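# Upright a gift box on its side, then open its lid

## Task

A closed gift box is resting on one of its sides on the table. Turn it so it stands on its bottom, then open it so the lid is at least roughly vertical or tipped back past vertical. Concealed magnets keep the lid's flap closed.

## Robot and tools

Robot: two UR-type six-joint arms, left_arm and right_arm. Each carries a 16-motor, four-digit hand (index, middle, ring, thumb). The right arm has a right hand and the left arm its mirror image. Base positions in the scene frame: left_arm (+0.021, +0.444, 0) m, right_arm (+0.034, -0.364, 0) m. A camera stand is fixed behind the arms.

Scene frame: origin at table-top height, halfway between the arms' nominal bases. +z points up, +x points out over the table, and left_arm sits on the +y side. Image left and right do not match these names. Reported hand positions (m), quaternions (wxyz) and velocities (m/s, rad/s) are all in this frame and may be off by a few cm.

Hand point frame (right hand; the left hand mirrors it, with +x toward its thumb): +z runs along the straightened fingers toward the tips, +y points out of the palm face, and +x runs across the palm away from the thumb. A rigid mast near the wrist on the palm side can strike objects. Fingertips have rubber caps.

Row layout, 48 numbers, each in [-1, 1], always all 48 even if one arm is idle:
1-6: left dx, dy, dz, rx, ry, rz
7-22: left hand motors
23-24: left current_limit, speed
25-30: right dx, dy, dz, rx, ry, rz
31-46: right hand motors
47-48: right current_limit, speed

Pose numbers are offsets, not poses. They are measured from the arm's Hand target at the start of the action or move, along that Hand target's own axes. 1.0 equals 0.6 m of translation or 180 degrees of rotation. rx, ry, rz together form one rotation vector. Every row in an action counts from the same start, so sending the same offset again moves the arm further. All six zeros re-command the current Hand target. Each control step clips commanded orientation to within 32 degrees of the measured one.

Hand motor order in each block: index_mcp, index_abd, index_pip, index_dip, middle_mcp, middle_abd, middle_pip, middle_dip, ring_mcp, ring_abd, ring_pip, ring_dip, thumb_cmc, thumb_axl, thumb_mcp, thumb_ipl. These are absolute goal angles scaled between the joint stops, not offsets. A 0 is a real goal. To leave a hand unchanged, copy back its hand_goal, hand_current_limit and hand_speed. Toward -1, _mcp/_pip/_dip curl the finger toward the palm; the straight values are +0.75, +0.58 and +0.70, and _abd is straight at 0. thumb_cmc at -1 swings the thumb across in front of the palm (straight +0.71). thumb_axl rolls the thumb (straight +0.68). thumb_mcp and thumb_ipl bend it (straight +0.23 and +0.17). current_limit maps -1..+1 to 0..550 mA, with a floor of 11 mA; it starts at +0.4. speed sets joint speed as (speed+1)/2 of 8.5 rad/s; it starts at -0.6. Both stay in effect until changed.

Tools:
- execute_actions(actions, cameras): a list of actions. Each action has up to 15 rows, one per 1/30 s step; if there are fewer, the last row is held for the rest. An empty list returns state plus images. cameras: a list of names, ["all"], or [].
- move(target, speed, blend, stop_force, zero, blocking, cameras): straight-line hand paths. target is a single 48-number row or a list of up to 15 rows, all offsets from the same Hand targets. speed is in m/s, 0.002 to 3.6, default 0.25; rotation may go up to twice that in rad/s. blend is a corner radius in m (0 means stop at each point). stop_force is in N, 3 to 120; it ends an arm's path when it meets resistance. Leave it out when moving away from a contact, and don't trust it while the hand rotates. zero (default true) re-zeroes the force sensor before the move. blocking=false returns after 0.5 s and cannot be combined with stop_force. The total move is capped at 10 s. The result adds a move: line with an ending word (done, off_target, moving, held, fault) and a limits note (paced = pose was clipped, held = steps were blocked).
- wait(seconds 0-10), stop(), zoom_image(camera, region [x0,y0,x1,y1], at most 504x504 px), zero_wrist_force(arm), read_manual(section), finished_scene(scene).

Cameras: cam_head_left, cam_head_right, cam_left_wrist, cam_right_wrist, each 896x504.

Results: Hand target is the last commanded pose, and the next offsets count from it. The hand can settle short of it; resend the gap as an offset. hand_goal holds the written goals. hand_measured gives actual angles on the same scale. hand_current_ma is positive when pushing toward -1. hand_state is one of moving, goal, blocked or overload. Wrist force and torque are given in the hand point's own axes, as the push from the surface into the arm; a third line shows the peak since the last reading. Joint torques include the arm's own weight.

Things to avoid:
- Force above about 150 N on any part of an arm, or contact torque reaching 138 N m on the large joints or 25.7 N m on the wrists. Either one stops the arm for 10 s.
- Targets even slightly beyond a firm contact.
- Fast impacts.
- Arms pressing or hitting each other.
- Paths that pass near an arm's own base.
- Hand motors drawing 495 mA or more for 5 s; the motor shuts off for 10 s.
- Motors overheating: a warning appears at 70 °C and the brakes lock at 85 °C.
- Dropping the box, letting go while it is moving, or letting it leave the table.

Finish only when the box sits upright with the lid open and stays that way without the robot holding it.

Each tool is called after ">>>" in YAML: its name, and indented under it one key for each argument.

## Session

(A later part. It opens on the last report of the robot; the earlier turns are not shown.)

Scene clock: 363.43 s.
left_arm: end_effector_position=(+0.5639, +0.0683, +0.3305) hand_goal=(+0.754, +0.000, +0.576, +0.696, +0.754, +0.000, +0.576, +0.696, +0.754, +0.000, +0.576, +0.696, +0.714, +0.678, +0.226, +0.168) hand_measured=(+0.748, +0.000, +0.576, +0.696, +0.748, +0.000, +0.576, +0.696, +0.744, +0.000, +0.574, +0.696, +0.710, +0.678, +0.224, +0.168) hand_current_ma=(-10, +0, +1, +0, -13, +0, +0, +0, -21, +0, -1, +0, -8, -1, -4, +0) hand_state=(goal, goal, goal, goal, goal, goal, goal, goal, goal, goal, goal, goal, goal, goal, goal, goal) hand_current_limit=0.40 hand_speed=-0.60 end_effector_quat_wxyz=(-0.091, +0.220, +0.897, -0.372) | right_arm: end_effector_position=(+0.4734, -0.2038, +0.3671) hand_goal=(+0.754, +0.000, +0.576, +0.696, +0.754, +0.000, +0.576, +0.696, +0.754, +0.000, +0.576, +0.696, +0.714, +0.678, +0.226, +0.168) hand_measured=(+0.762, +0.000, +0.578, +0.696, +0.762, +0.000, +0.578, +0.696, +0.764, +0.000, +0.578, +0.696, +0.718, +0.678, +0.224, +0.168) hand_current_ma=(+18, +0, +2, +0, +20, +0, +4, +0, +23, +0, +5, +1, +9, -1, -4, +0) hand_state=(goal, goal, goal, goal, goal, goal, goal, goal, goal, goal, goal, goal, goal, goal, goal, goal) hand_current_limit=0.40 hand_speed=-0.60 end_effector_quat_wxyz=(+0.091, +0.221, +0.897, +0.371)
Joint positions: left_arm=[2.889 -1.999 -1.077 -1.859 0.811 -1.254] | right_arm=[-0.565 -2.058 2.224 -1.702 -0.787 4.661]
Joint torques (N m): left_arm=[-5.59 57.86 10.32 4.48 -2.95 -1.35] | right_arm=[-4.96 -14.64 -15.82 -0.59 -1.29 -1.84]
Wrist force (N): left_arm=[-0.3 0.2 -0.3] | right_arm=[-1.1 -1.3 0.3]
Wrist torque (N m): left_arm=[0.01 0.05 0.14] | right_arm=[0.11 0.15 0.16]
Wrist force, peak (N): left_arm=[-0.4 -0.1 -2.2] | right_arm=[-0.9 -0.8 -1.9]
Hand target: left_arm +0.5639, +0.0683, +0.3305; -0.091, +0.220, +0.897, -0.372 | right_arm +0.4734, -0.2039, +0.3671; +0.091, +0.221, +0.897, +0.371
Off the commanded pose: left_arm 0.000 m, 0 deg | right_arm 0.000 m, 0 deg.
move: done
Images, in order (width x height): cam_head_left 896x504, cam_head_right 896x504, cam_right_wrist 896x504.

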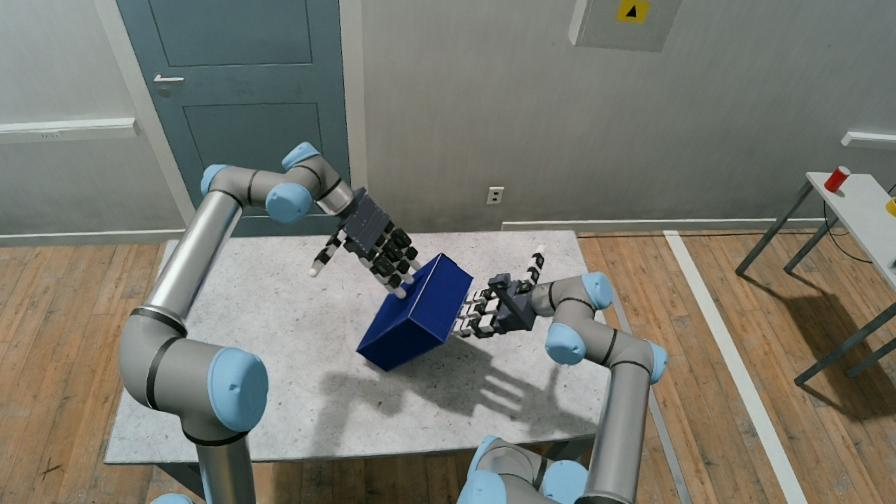

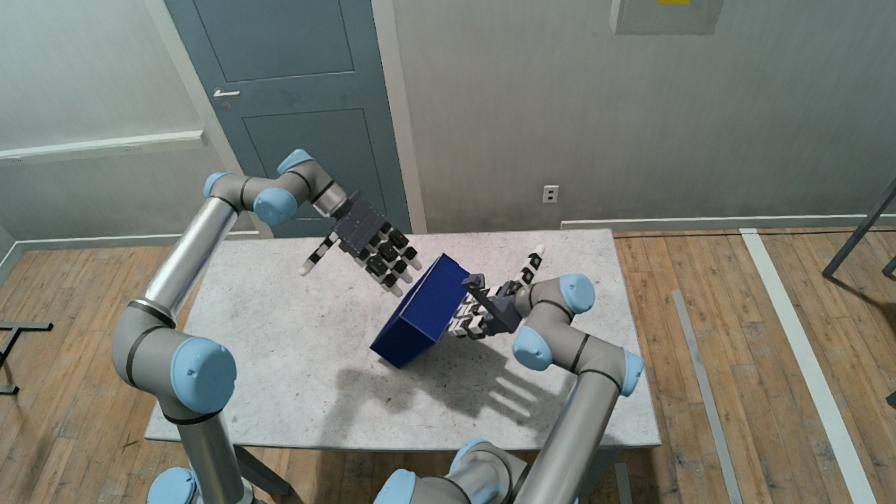

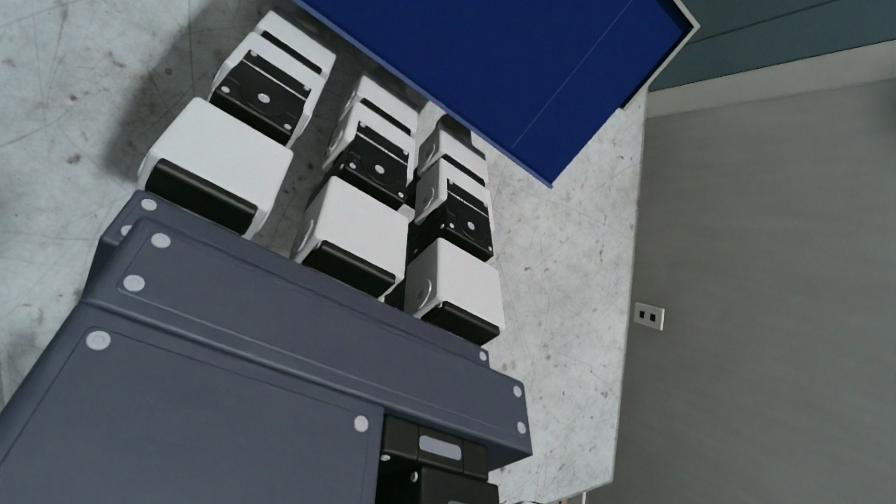

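>>> move:
  target:
    - [0,0,-0.08,0,0,0,0.754,0,0.576,0.696,0.754,0,0.576,0.696,0.754,0,0.576,0.696,0.714,0.678,0.226,0.168,0.4,-0.6,0,-0.132,-0.0104,0,0,0,0.754,0,0.576,0.696,0.754,0,0.576,0.696,0.754,0,0.576,0.696,0.714,0.678,0.226,0.168,0.4,-0.6]
    - [0,0,-0.16,0,0,0,0.754,0,0.576,0.696,0.754,0,0.576,0.696,0.754,0,0.576,0.696,0.714,0.678,0.226,0.168,0.4,-0.6,0,-0.2648,-0.0062,0,0,0,0.754,0,0.576,0.696,0.754,0,0.576,0.696,0.754,0,0.576,0.696,0.714,0.678,0.226,0.168,0.4,-0.6]
    - [0,0,-0.2357,0,0,0,0.754,0,0.576,0.696,0.754,0,0.576,0.696,0.754,0,0.576,0.696,0.714,0.678,0.226,0.168,0.4,-0.6,0,-0.3887,0.0283,0,0,0,0.754,0,0.576,0.696,0.754,0,0.576,0.696,0.754,0,0.576,0.696,0.714,0.678,0.226,0.168,0.4,-0.6]
  speed: 0.06
  blend: [0.01,0.01,0]
  cameras: ["cam_head_left","cam_head_right","cam_right_wrist"]

>>> zoom_image:
  camera: "cam_head_left"
  region: [320, 220, 560, 410]

>>> zoom_image:
  camera: "cam_head_right"
  region: [320, 220, 560, 410]

Scene clock: 404.30 s.
left_arm: end_effector_position=(+0.6102, +0.1569, +0.4305) hand_goal=(+0.754, +0.000, +0.576, +0.696, +0.754, +0.000, +0.576, +0.696, +0.754, +0.000, +0.576, +0.696, +0.714, +0.678, +0.226, +0.168) hand_measured=(+0.748, +0.000, +0.576, +0.696, +0.748, +0.000, +0.576, +0.696, +0.744, +0.000, +0.574, +0.696, +0.710, +0.678, +0.224, +0.168) hand_current_ma=(-10, +0, +1, +0, -13, +0, +0, +0, -21, +0, -1, +0, -8, -1, -4, +0) hand_state=(goal, goal, goal, goal, goal, goal, goal, goal, goal, goal, goal, goal, goal, goal, goal, goal) hand_current_limit=0.40 hand_speed=-0.60 end_effector_quat_wxyz=(-0.091, +0.220, +0.897, -0.372) | right_arm: end_effector_position=(+0.4025, -0.3395, +0.1904) hand_goal=(+0.754, +0.000, +0.576, +0.696, +0.754, +0.000, +0.576, +0.696, +0.754, +0.000, +0.576, +0.696, +0.714, +0.678, +0.226, +0.168) hand_measured=(+0.768, +0.000, +0.580, +0.696, +0.768, +0.000, +0.582, +0.696, +0.768, +0.000, +0.580, +0.698, +0.718, +0.678, +0.224, +0.168) hand_current_ma=(+36, +0, +8, +1, +36, +0, +10, +1, +38, +0, +9, +2, +9, -1, -4, +0) hand_state=(goal, goal, goal, goal, goal, goal, goal, goal, goal, goal, goal, goal, goal, goal, goal, goal) hand_current_limit=0.40 hand_speed=-0.60 end_effector_quat_wxyz=(+0.091, +0.221, +0.897, +0.371)
Joint positions: left_arm=[3.031 -2.13 -0.579 -2.35 0.851 -1.069] | right_arm=[-1.103 -1.934 2.528 -1.668 -0.935 3.972]
Joint torques (N m): left_arm=[7.34 34.99 30.08 -0.16 0.62 1.45] | right_arm=[-6.38 10.03 -12.37 -3.12 -1.41 -1.76]
Wrist force (N): left_arm=[-0.4 -0.2 -0.7] | right_arm=[-0.2 -1.7 0.5]
Wrist torque (N m): left_arm=[-0.01 0.02 -0.02] | right_arm=[0.15 0.12 0.20]
Wrist force, peak (N): left_arm=[-0.9 -0.2 -0.8] | right_arm=[-0.5 -3.0 0.7]
Hand target: left_arm +0.6102, +0.1569, +0.4306; -0.091, +0.220, +0.897, -0.372 | right_arm +0.4025, -0.3395, +0.1903; +0.091, +0.221, +0.897, +0.371
Off the commanded pose: left_arm 0.000 m, 0 deg | right_arm 0.000 m, 0 deg.
move: done
Images, in order (width x height): cam_head_left 896x504, cam_head_right 896x504, cam_right_wrist 896x504.

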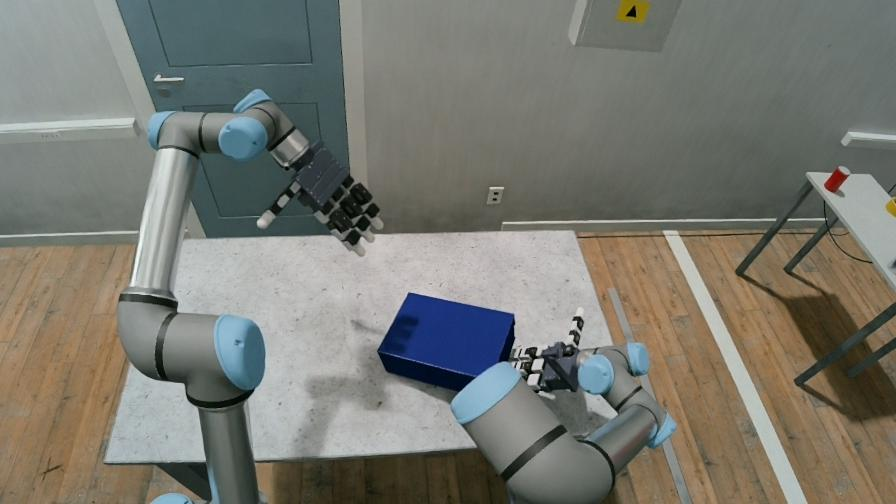

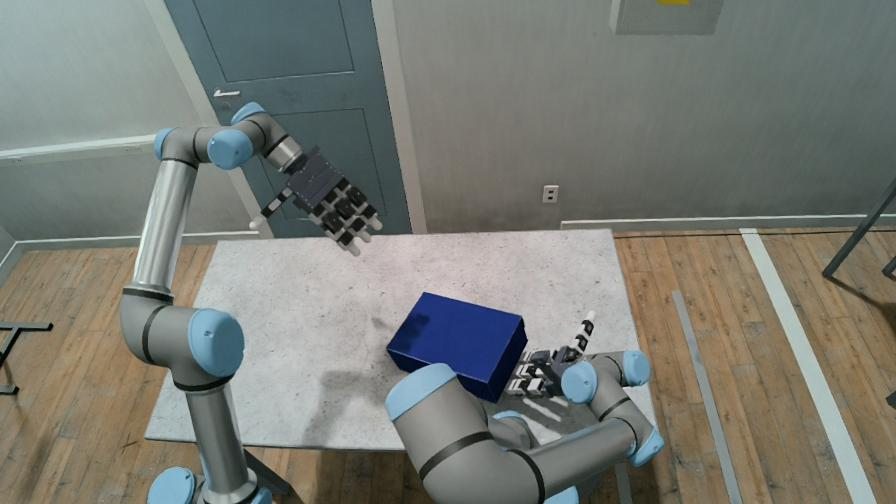

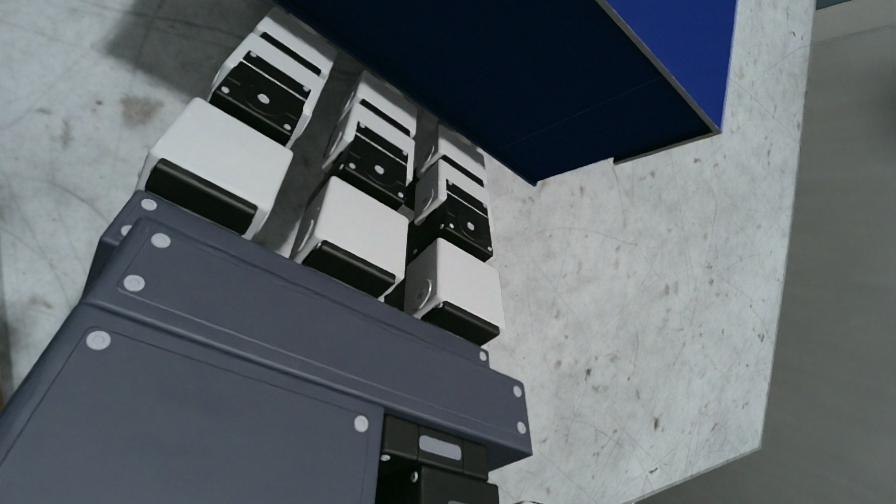

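Scaled by 2.100 from the camera's 896x504 image, which has a finer 1280x720 frame.

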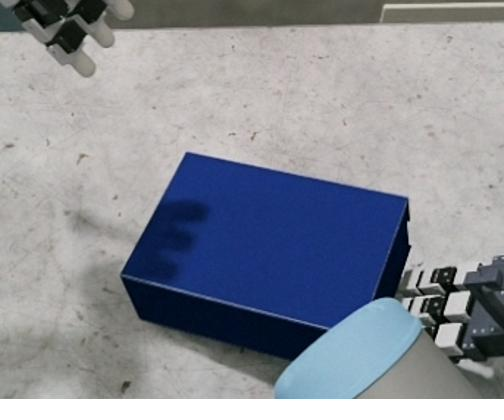

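Scaled by 2.100 from the camera's 896x504 image, which has a finer 1280x720 frame.

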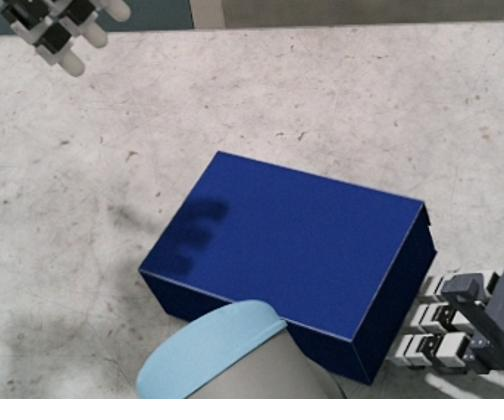

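>>> move:
  target: [0,0,0,0,0,0,0.754,0,0.576,0.696,0.754,0,0.576,0.696,0.754,0,0.576,0.696,0.714,0.678,0.226,0.168,0.4,-0.6,0,-0.066,0.0377,0,0,0,0.754,0,0.576,0.696,0.754,0,0.576,0.696,0.754,0,0.576,0.696,0.714,0.678,0.226,0.168,0.4,-0.6]
  speed: 0.03
  stop_force: 8
  cameras: ["cam_head_right"]

>>> zoom_image:
  camera: "cam_head_right"
  region: [360, 260, 600, 430]

Scene clock: 419.37 s.
left_arm: end_effector_position=(+0.6102, +0.1569, +0.4306) hand_goal=(+0.754, +0.000, +0.576, +0.696, +0.754, +0.000, +0.576, +0.696, +0.754, +0.000, +0.576, +0.696, +0.714, +0.678, +0.226, +0.168) hand_measured=(+0.748, +0.000, +0.576, +0.696, +0.748, +0.000, +0.576, +0.696, +0.744, +0.000, +0.574, +0.696, +0.710, +0.678, +0.224, +0.168) hand_current_ma=(-10, +0, +1, +0, -13, +0, +0, +0, -21, +0, -1, +0, -8, -1, -4, +0) hand_state=(goal, goal, goal, goal, goal, goal, goal, goal, goal, goal, goal, goal, goal, goal, goal, goal) hand_current_limit=0.40 hand_speed=-0.60 end_effector_quat_wxyz=(-0.091, +0.220, +0.897, -0.372) | right_arm: end_effector_position=(+0.3969, -0.3502, +0.1463) hand_goal=(+0.754, +0.000, +0.576, +0.696, +0.754, +0.000, +0.576, +0.696, +0.754, +0.000, +0.576, +0.696, +0.714, +0.678, +0.226, +0.168) hand_measured=(+0.770, +0.000, +0.580, +0.696, +0.770, +0.000, +0.582, +0.698, +0.770, +0.000, +0.582, +0.698, +0.718, +0.678, +0.224, +0.168) hand_current_ma=(+40, +0, +9, +1, +40, +0, +12, +2, +43, +0, +13, +3, +9, -1, -4, +0) hand_state=(goal, goal, goal, goal, goal, goal, goal, goal, goal, goal, goal, goal, goal, goal, goal, goal) hand_current_limit=0.40 hand_speed=-0.60 end_effector_quat_wxyz=(+0.091, +0.221, +0.897, +0.371)
Joint positions: left_arm=[3.032 -2.131 -0.579 -2.35 0.851 -1.069] | right_arm=[-1.141 -1.81 2.594 -1.835 -0.954 3.931]
Joint torques (N m): left_arm=[6.65 35.88 29.49 -0.22 0.63 1.59] | right_arm=[-6.23 6.92 -9.27 -2.97 -1.44 -1.88]
Wrist force (N): left_arm=[-0.5 -0.2 -0.9] | right_arm=[-0.8 -2.0 -0.2]
Wrist torque (N m): left_arm=[0.01 0.03 -0.03] | right_arm=[0.24 0.16 0.15]
Wrist force, peak (N): left_arm=[-0.8 0.0 -0.9] | right_arm=[-0.3 -3.2 1.1]
Hand target: left_arm +0.6102, +0.1569, +0.4306; -0.091, +0.220, +0.897, -0.372 | right_arm +0.3969, -0.3502, +0.1463; +0.091, +0.221, +0.897, +0.371
Off the commanded pose: left_arm 0.000 m, 0 deg | right_arm 0.000 m, 0 deg.
move: done
Images, in order (width x height): cam_head_right 896x504.

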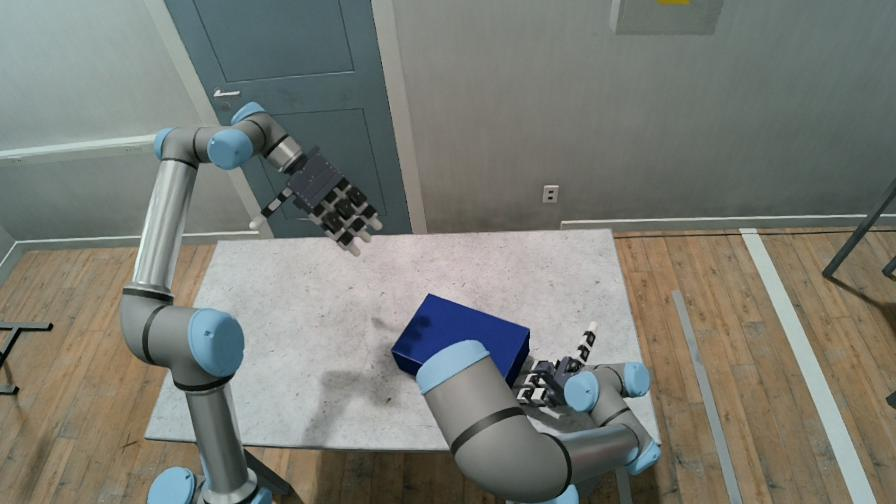

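Scaled by 2.100 from the camera's 896x504 image, which has a finer 1280x720 frame.

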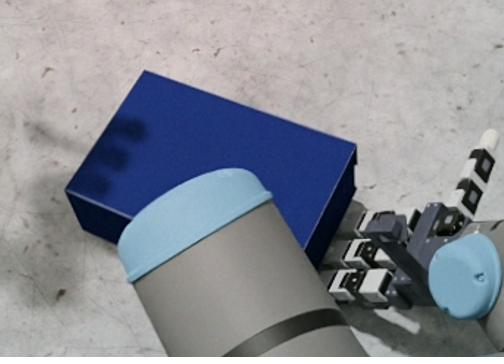

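Withdraw slowly along −n, then clear out.

>>> move:
  target: [0,0,0,0,0,0,0.754,0,0.576,0.696,0.754,0,0.576,0.696,0.754,0,0.576,0.696,0.714,0.678,0.226,0.168,0.4,-0.6,0,-0.0943,-0.0943,0,0,0,0.754,0,0.576,0.696,0.754,0,0.576,0.696,0.754,0,0.576,0.696,0.714,0.678,0.226,0.168,0.4,-0.6]
  speed: 0.04
  cameras: ["all"]

>>> zoom_image:
  camera: "cam_head_right"
  region: [360, 260, 600, 430]

>>> zoom_image:
  camera: "cam_head_left"
  region: [320, 220, 560, 410]

Scene clock: 430.63 s.
left_arm: end_effector_position=(+0.6102, +0.1569, +0.4306) hand_goal=(+0.754, +0.000, +0.576, +0.696, +0.754, +0.000, +0.576, +0.696, +0.754, +0.000, +0.576, +0.696, +0.714, +0.678, +0.226, +0.168) hand_measured=(+0.748, +0.000, +0.576, +0.696, +0.748, +0.000, +0.576, +0.696, +0.744, +0.000, +0.574, +0.696, +0.710, +0.678, +0.224, +0.168) hand_current_ma=(-10, +0, +1, +0, -13, +0, +0, +0, -21, +0, -1, +0, -8, -1, -4, +0) hand_state=(goal, goal, goal, goal, goal, goal, goal, goal, goal, goal, goal, goal, goal, goal, goal, goal) hand_current_limit=0.40 hand_speed=-0.60 end_effector_quat_wxyz=(-0.091, +0.220, +0.897, -0.372) | right_arm: end_effector_position=(+0.3599, -0.4210, +0.1464) hand_goal=(+0.754, +0.000, +0.576, +0.696, +0.754, +0.000, +0.576, +0.696, +0.754, +0.000, +0.576, +0.696, +0.714, +0.678, +0.226, +0.168) hand_measured=(+0.770, +0.000, +0.582, +0.698, +0.768, +0.000, +0.582, +0.700, +0.768, +0.000, +0.582, +0.700, +0.718, +0.678, +0.224, +0.168) hand_current_ma=(+40, +0, +10, +3, +35, +0, +11, +5, +35, +0, +10, +6, +9, -1, -4, +0) hand_state=(goal, goal, goal, goal, goal, goal, goal, goal, goal, goal, goal, goal, goal, goal, goal, goal) hand_current_limit=0.40 hand_speed=-0.60 end_effector_quat_wxyz=(+0.091, +0.221, +0.897, +0.371)
Joint positions: left_arm=[3.032 -2.131 -0.579 -2.35 0.851 -1.069] | right_arm=[-1.359 -1.747 2.517 -1.706 -1.074 3.716]
Joint torques (N m): left_arm=[5.79 35.25 28.79 -0.1 0.63 1.72] | right_arm=[-6.64 5.19 -28.4 1.08 -2.12 -1.93]
Wrist force (N): left_arm=[-0.5 -0.1 -0.7] | right_arm=[-0.5 -0.4 -0.7]
Wrist torque (N m): left_arm=[0.01 0.03 -0.03] | right_arm=[0.16 0.23 0.20]
Wrist force, peak (N): left_arm=[-0.8 -0.2 -0.8] | right_arm=[-0.6 -3.1 1.3]
Hand target: left_arm +0.6102, +0.1569, +0.4306; -0.091, +0.220, +0.897, -0.372 | right_arm +0.3598, -0.4211, +0.1464; +0.091, +0.221, +0.897, +0.371
Off the commanded pose: left_arm 0.000 m, 0 deg | right_arm 0.000 m, 0 deg.
move: done

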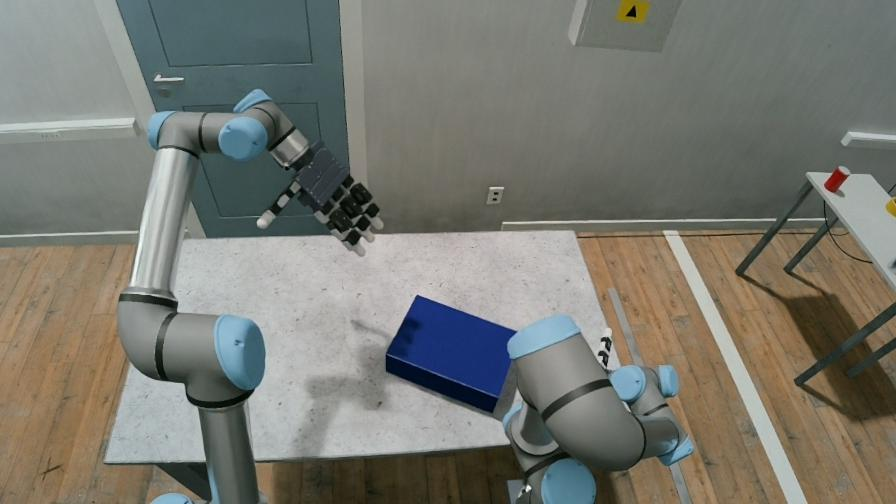

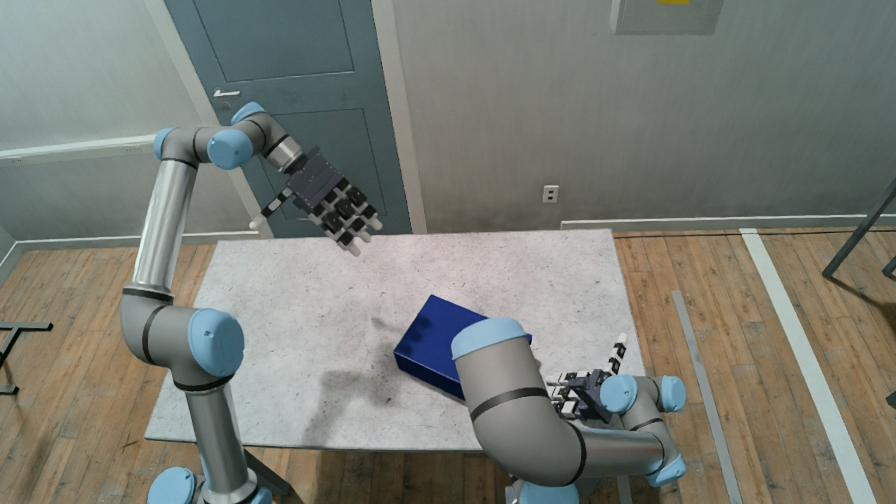

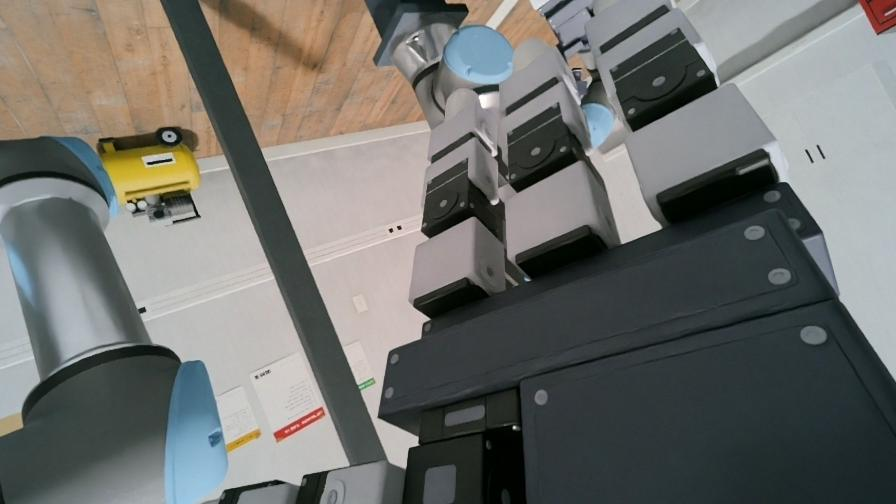

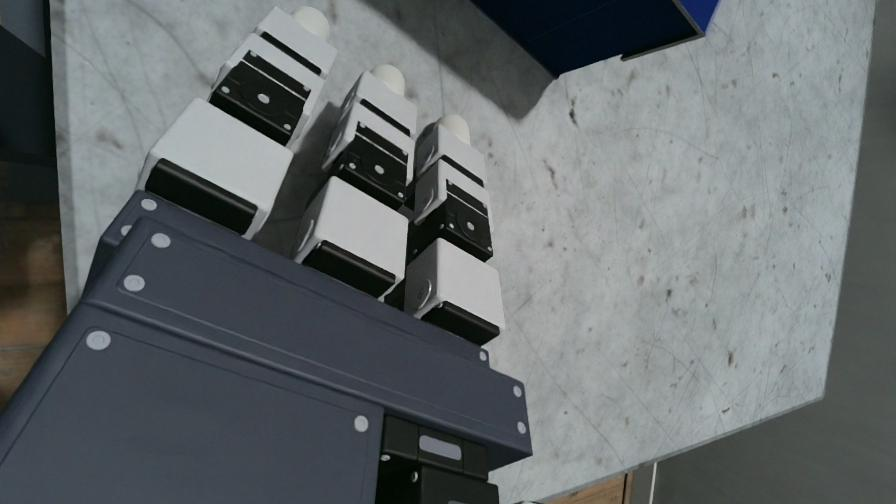

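Scaled by 2.100 from the camera's 896x504 image, which has a finer 1280x720 frame.

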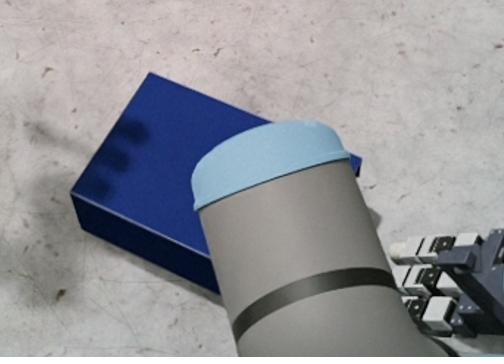

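Scaled by 2.100 from the camera's 896x504 image, which has a finer 1280x720 frame.

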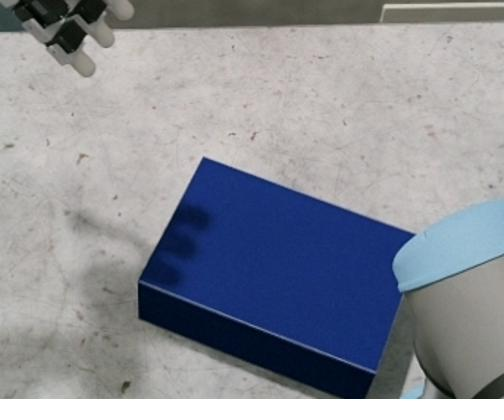

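>>> zoom_image:
  camera: "cam_right_wrist"
  region: [460, 0, 740, 120]

Scaled by 1.800 from the camera's 896x504 image, which has a finer 1280x720 frame.

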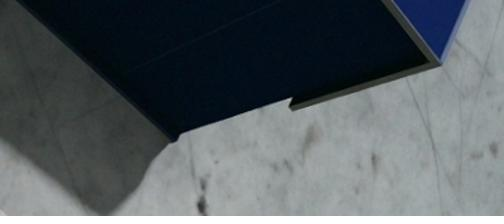

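>>> move:
  target:
    - [0,0.1,-0.1,0,0,0,0.754,0,0.576,0.696,0.754,0,0.576,0.696,0.754,0,0.576,0.696,0.714,0.678,0.226,0.168,0.4,-0.6,0,0.2357,-0.2357,0,0,0,0.754,0,0.576,0.696,0.754,0,0.576,0.696,0.754,0,0.576,0.696,0.714,0.678,0.226,0.168,0.4,-0.6]
    - [0,0.1768,-0.1768,0,0,0,0.754,0,0.576,0.696,0.754,0,0.576,0.696,0.754,0,0.576,0.696,0.714,0.678,0.226,0.168,0.4,-0.6,-0.2437,0.5643,0.0837,0.1953,0.1954,-0.4717,0.754,0,0.576,0.696,0.754,0,0.576,0.696,0.754,0,0.576,0.696,0.714,0.678,0.226,0.168,0.4,-0.6]
  speed: 0.2
  blend: [0.04,0]
  cameras: ["all"]

Scene clock: 573.13 s.
left_arm: end_effector_position=(+0.6787, +0.2898, +0.4298) hand_goal=(+0.754, +0.000, +0.576, +0.696, +0.754, +0.000, +0.576, +0.696, +0.754, +0.000, +0.576, +0.696, +0.714, +0.678, +0.226, +0.168) hand_measured=(+0.748, +0.000, +0.576, +0.696, +0.748, +0.000, +0.576, +0.696, +0.744, +0.000, +0.574, +0.696, +0.710, +0.678, +0.224, +0.168) hand_current_ma=(-10, +0, +1, +0, -13, +0, +0, +0, -21, +0, -1, +0, -8, -1, -4, +0) hand_state=(goal, goal, goal, goal, goal, goal, goal, goal, goal, goal, goal, goal, goal, goal, goal, goal) hand_current_limit=0.40 hand_speed=-0.60 end_effector_quat_wxyz=(-0.073, +0.218, +0.900, -0.370) | right_arm: end_effector_position=(+0.6168, -0.2452, +0.3501) hand_goal=(+0.754, +0.000, +0.576, +0.696, +0.754, +0.000, +0.576, +0.696, +0.754, +0.000, +0.576, +0.696, +0.714, +0.678, +0.226, +0.168) hand_measured=(+0.756, +0.000, +0.578, +0.698, +0.756, +0.000, +0.578, +0.700, +0.756, +0.000, +0.578, +0.700, +0.716, +0.678, +0.224, +0.168) hand_current_ma=(+2, +0, +3, +3, +2, +0, +4, +5, +2, +0, +3, +5, +5, -1, -4, +0) hand_state=(goal, goal, goal, goal, goal, goal, goal, goal, goal, goal, goal, goal, goal, goal, goal, goal) hand_current_limit=0.40 hand_speed=-0.60 end_effector_quat_wxyz=(+0.000, -0.518, +0.856, +0.000)
Joint positions: left_arm=[3.228 -2.411 -0.035 -2.715 0.919 -0.857] | right_arm=[-0.162 -1.224 1.179 -1.526 -1.571 3.509]
Joint torques (N m): left_arm=[7.08 42.94 26.89 3.88 0.86 1.57] | right_arm=[7.54 -24.1 -35.16 -0.51 -2.95 -1.69]
Wrist force (N): left_arm=[-0.2 -0.2 -0.3] | right_arm=[-0.1 -0.1 -0.8]
Wrist torque (N m): left_arm=[-0.03 0.02 -0.01] | right_arm=[0.03 0.05 0.16]
Wrist force, peak (N): left_arm=[-0.9 -0.2 -0.9] | right_arm=[-0.1 -1.2 -0.8]
Hand target: left_arm +0.6797, +0.2898, +0.4306; -0.091, +0.220, +0.897, -0.372 | right_arm +0.6169, -0.2451, +0.3501; +0.000, -0.518, +0.856, +0.000
Off the commanded pose: left_arm 0.001 m, 2 deg | right_arm 0.000 m, 0 deg.
elbow stopped short (left arm): the move would have taken joint 3 (elbow) straighter than the controller allows.
move: done

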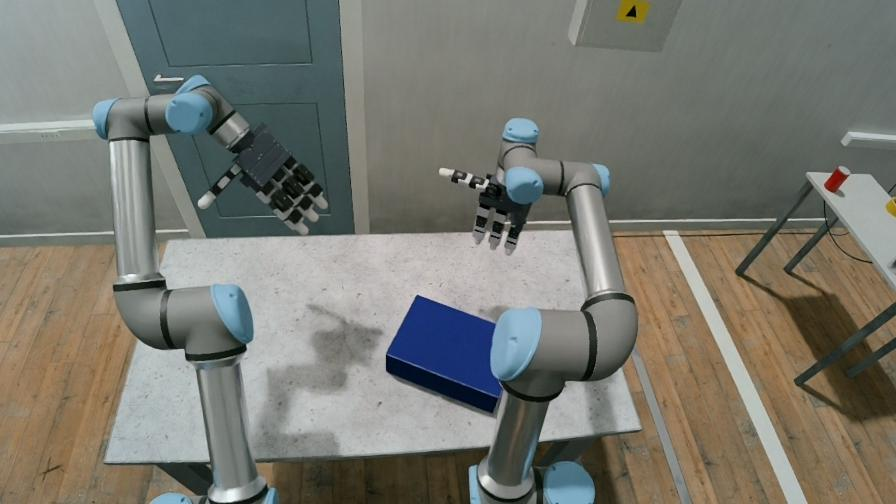

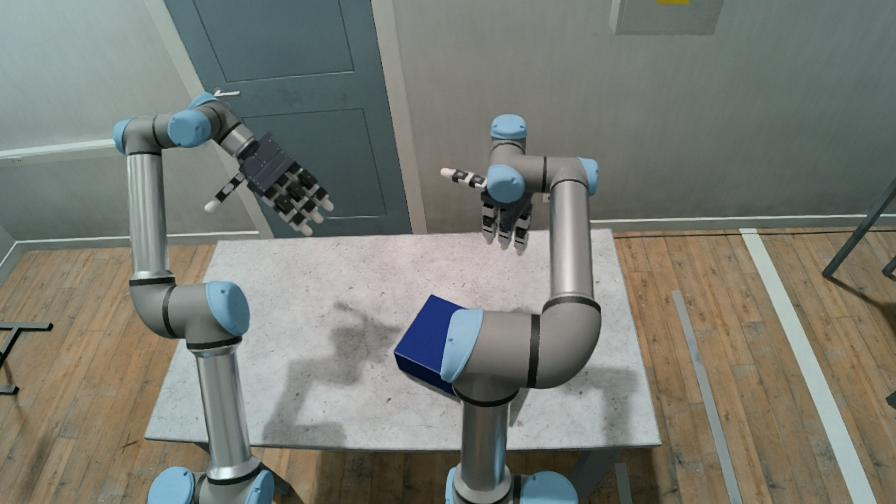

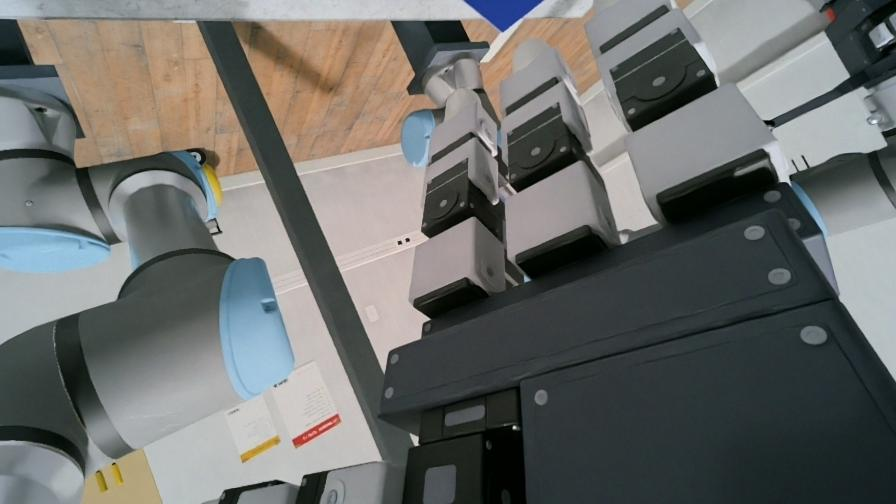

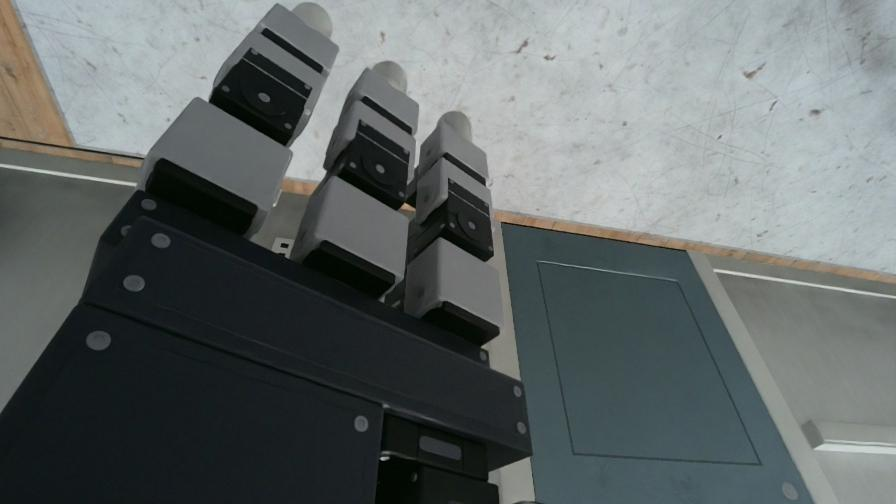

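>>> move:
  target: [0.4795,0.0315,0.0155,-0.0287,-0.2433,-0.4999,0.754,0,0.576,0.696,0.754,0,0.576,0.696,0.754,0,0.576,0.696,0.714,0.678,0.226,0.168,0.4,-0.6,0,0,0.431,0,0,0,0.754,0,-0.081,0.044,0.754,0,-0.081,0.044,0.754,0,-0.081,0.044,0.714,0.678,0.226,0.168,0.75,-0.6]
  speed: 0.15
  cameras: ["all"]

>>> zoom_image:
  camera: "cam_left_wrist"
  region: [150, 0, 450, 260]

>>> zoom_image:
  camera: "cam_head_left"
  region: [370, 220, 590, 410]

Scene clock: 593.33 s.
left_arm: end_effector_position=(+0.4279, +0.4290, +0.4107) hand_goal=(+0.754, +0.000, +0.576, +0.696, +0.754, +0.000, +0.576, +0.696, +0.754, +0.000, +0.576, +0.696, +0.714, +0.678, +0.226, +0.168) hand_measured=(+0.748, +0.000, +0.576, +0.696, +0.748, +0.000, +0.576, +0.696, +0.744, +0.000, +0.574, +0.696, +0.710, +0.678, +0.224, +0.168) hand_current_ma=(-10, +0, +1, +0, -13, +0, +0, +0, -21, +0, -1, +0, -8, -1, -4, +0) hand_state=(goal, goal, goal, goal, goal, goal, goal, goal, goal, goal, goal, goal, goal, goal, goal, goal) hand_current_limit=0.40 hand_speed=-0.60 end_effector_quat_wxyz=(-0.005, -0.598, +0.773, -0.214) | right_arm: end_effector_position=(+0.6168, -0.2453, +0.0916) hand_goal=(+0.754, +0.000, -0.080, +0.044, +0.754, +0.000, -0.080, +0.044, +0.754, +0.000, -0.080, +0.044, +0.714, +0.678, +0.226, +0.168) hand_measured=(+0.756, +0.000, -0.074, +0.048, +0.756, +0.000, -0.074, +0.048, +0.756, +0.000, -0.074, +0.048, +0.716, +0.678, +0.224, +0.168) hand_current_ma=(+2, +0, +10, +7, +2, +0, +11, +7, +2, +0, +11, +7, +5, -1, -4, +0) hand_state=(goal, goal, goal, goal, goal, goal, goal, goal, goal, goal, goal, goal, goal, goal, goal, goal) hand_current_limit=0.75 hand_speed=-0.60 end_effector_quat_wxyz=(+0.000, -0.518, +0.856, +0.000)
Joint positions: left_arm=[3.602 -1.408 -1.603 -1.621 1.147 -2.446] | right_arm=[-0.162 -1.063 1.635 -2.143 -1.571 3.508]
Joint torques (N m): left_arm=[6.32 30.87 10.76 4.82 0.77 -0.97] | right_arm=[-5.2 -26.88 -12.95 -4.2 1.95 -1.04]
Wrist force (N): left_arm=[-0.1 0.3 0.3] | right_arm=[-0.4 0.2 -0.4]
Wrist torque (N m): left_arm=[0.00 -0.03 0.08] | right_arm=[0.09 0.04 0.12]
Wrist force, peak (N): left_arm=[-0.8 -0.4 -0.7] | right_arm=[-0.1 0.0 -0.8]
Hand target: left_arm +0.4278, +0.4291, +0.4107; -0.005, -0.598, +0.773, -0.214 | right_arm +0.6168, -0.2453, +0.0915; +0.000, -0.518, +0.856, +0.000
Off the commanded pose: left_arm 0.000 m, 0 deg | right_arm 0.000 m, 0 deg.
move: done

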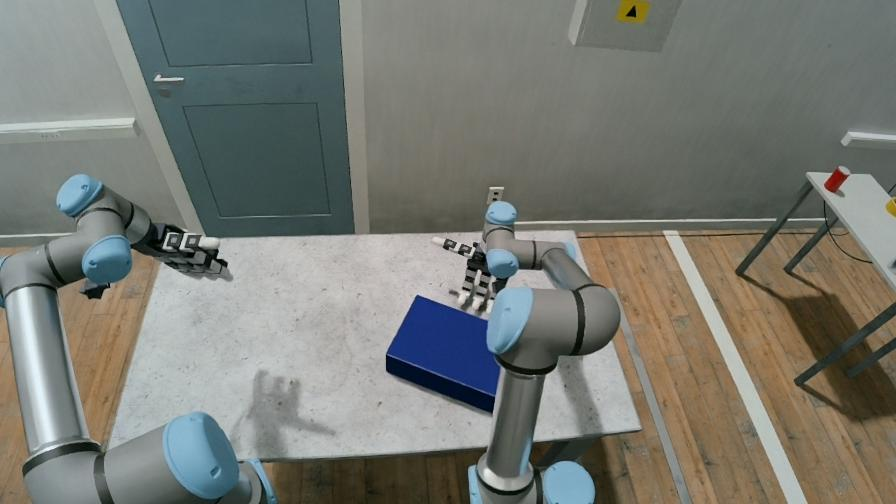

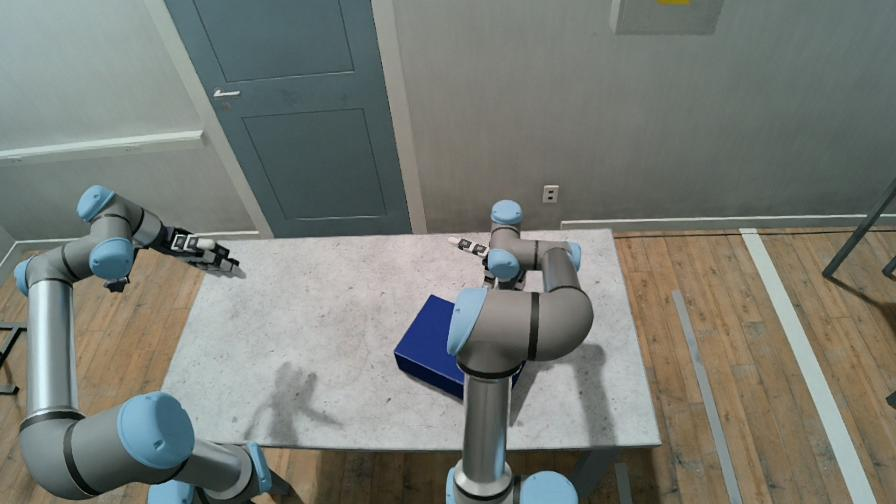

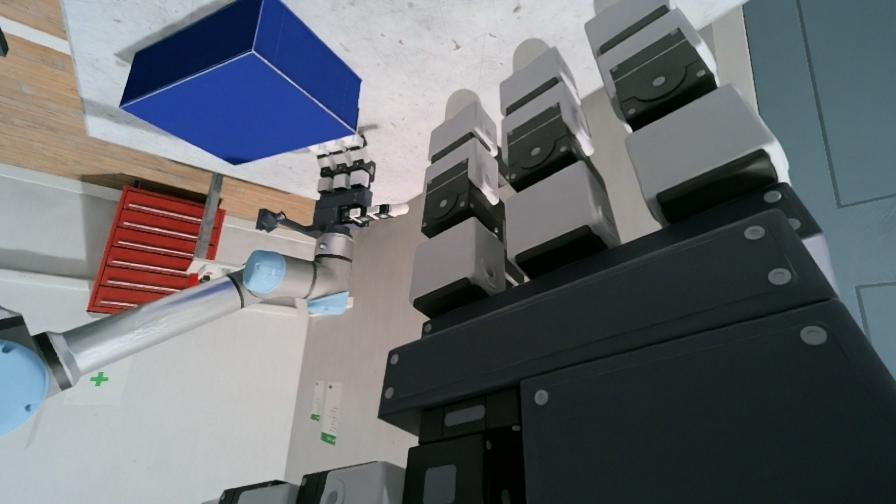

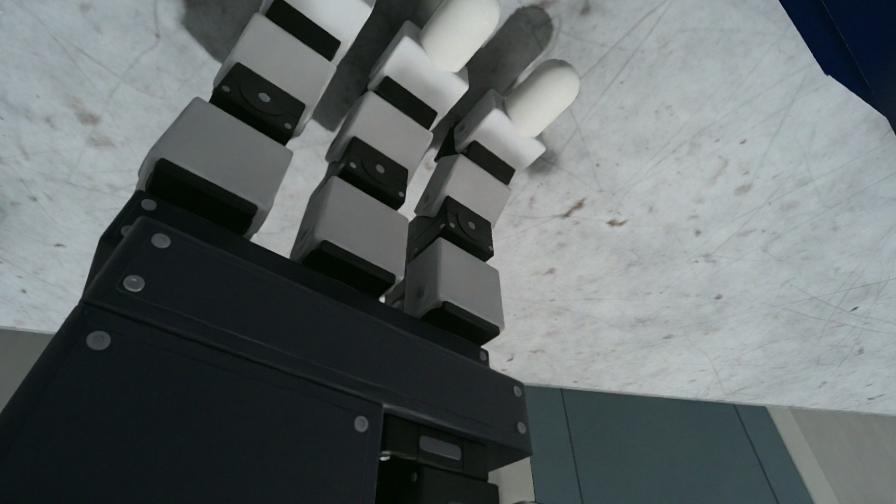

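Scaled by 1.680 from the camera's 896x504 image, which has a finer 1280x720 frame.

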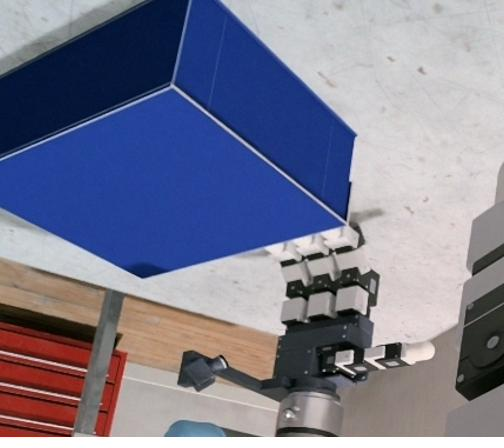

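Scaled by 2.291 from the camera's 896x504 image, which has a finer 1280x720 frame.

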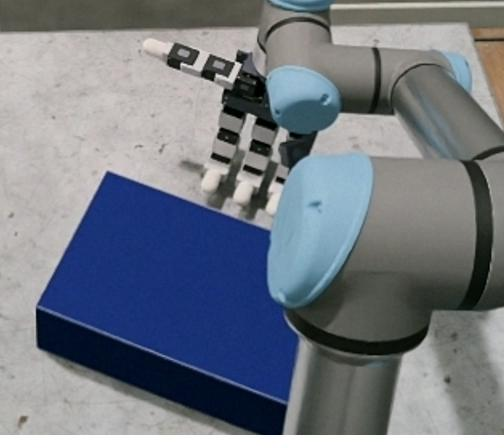

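>>> move:
  target: [0,0,0,0,0,0,0.754,0,0.576,0.696,0.754,0,0.576,0.696,0.754,0,0.576,0.696,0.714,0.678,0.226,0.168,0.4,-0.6,0,0.14,0,0,0,0,0.754,0,-0.081,0.044,0.754,0,-0.081,0.044,0.754,0,-0.081,0.044,0.714,0.678,0.226,0.168,0.75,-0.6]
  speed: 0.03
  stop_force: 3
  cameras: ["cam_head_left","cam_left_wrist"]

>>> zoom_image:
  camera: "cam_left_wrist"
  region: [250, 40, 430, 200]

>>> zoom_image:
  camera: "cam_head_left"
  region: [370, 220, 590, 410]

Scene clock: 610.07 s.
left_arm: end_effector_position=(+0.4278, +0.4291, +0.4107) hand_goal=(+0.754, +0.000, +0.576, +0.696, +0.754, +0.000, +0.576, +0.696, +0.754, +0.000, +0.576, +0.696, +0.714, +0.678, +0.226, +0.168) hand_measured=(+0.748, +0.000, +0.576, +0.696, +0.748, +0.000, +0.576, +0.696, +0.744, +0.000, +0.574, +0.696, +0.710, +0.678, +0.224, +0.168) hand_current_ma=(-10, +0, +1, +0, -13, +0, +0, +0, -21, +0, -1, +0, -8, -1, -4, +0) hand_state=(goal, goal, goal, goal, goal, goal, goal, goal, goal, goal, goal, goal, goal, goal, goal, goal) hand_current_limit=0.40 hand_speed=-0.60 end_effector_quat_wxyz=(-0.005, -0.598, +0.773, -0.214) | right_arm: end_effector_position=(+0.5424, -0.2063, +0.0915) hand_goal=(+0.754, +0.000, -0.080, +0.044, +0.754, +0.000, -0.080, +0.044, +0.754, +0.000, -0.080, +0.044, +0.714, +0.678, +0.226, +0.168) hand_measured=(+0.756, +0.000, -0.074, +0.046, +0.758, +0.000, -0.074, +0.046, +0.760, +0.000, -0.076, +0.044, +0.716, +0.678, +0.224, +0.168) hand_current_ma=(+5, +0, +10, +3, +7, +0, +10, +2, +12, +0, +7, +0, +4, -1, -4, +0) hand_state=(goal, goal, goal, goal, goal, goal, goal, goal, goal, goal, goal, goal, goal, goal, goal, goal) hand_current_limit=0.75 hand_speed=-0.60 end_effector_quat_wxyz=(+0.000, -0.518, +0.856, +0.000)
Joint positions: left_arm=[3.602 -1.408 -1.603 -1.621 1.147 -2.446] | right_arm=[-0.109 -1.2 1.851 -2.221 -1.571 3.562]
Joint torques (N m): left_arm=[6.52 32.16 10.82 5.08 0.77 -1.03] | right_arm=[7.23 -44.78 -10.36 -3.7 1.52 2.3]
Wrist force (N): left_arm=[0.0 0.3 0.1] | right_arm=[-0.1 -2.0 -1.1]
Wrist torque (N m): left_arm=[0.02 -0.04 0.09] | right_arm=[0.07 0.04 -0.04]
Wrist force, peak (N): left_arm=[-0.1 0.6 0.3] | right_arm=[0.2 -2.0 -1.4]
Hand target: left_arm +0.4278, +0.4291, +0.4107; -0.005, -0.598, +0.773, -0.214 | right_arm +0.5424, -0.2063, +0.0915; +0.000, -0.518, +0.856, +0.000
Off the commanded pose: left_arm 0.000 m, 0 deg | right_arm 0.000 m, 0 deg.
move: done
Images, in order (width x height): cam_head_left 896x504, cam_left_wrist 896x504.

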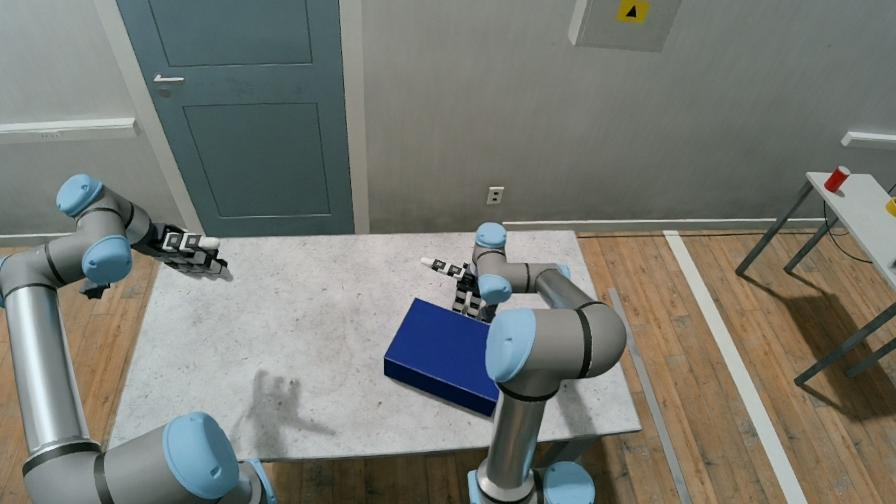

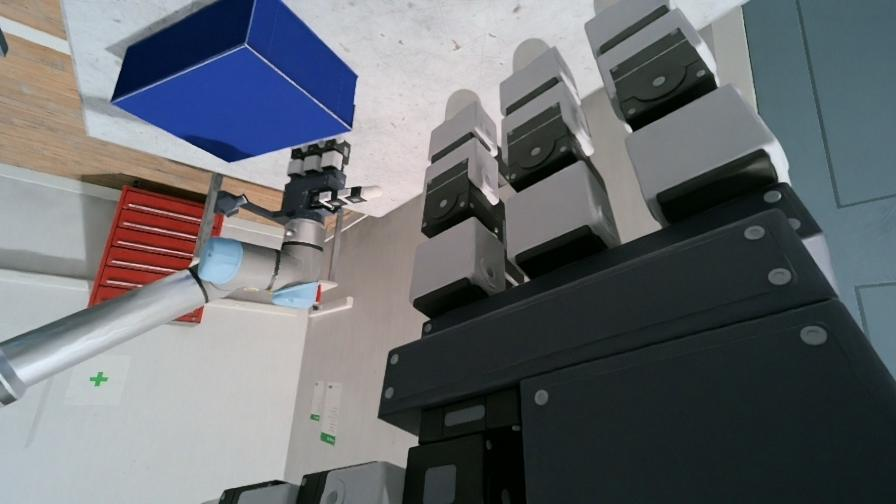

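Scaled by 2.800 from the camera's 896x504 image, which has a finer 1280x720 frame.

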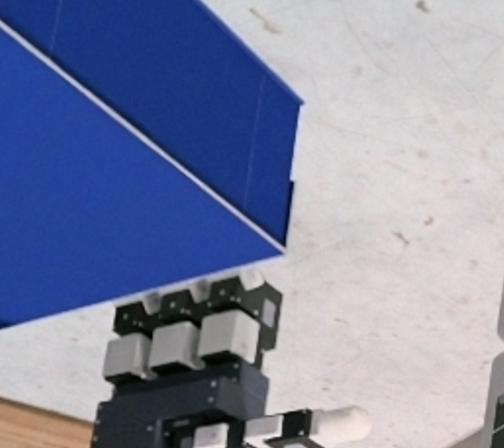

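Scaled by 2.291 from the camera's 896x504 image, which has a finer 1280x720 frame.

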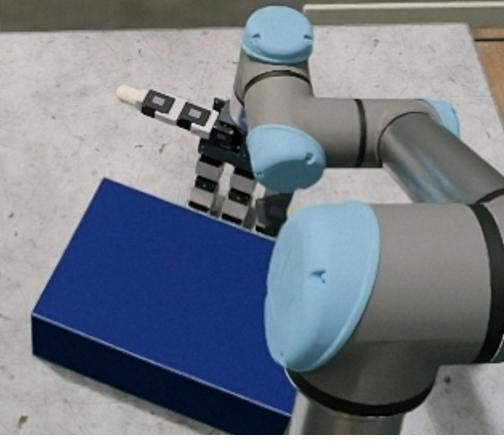

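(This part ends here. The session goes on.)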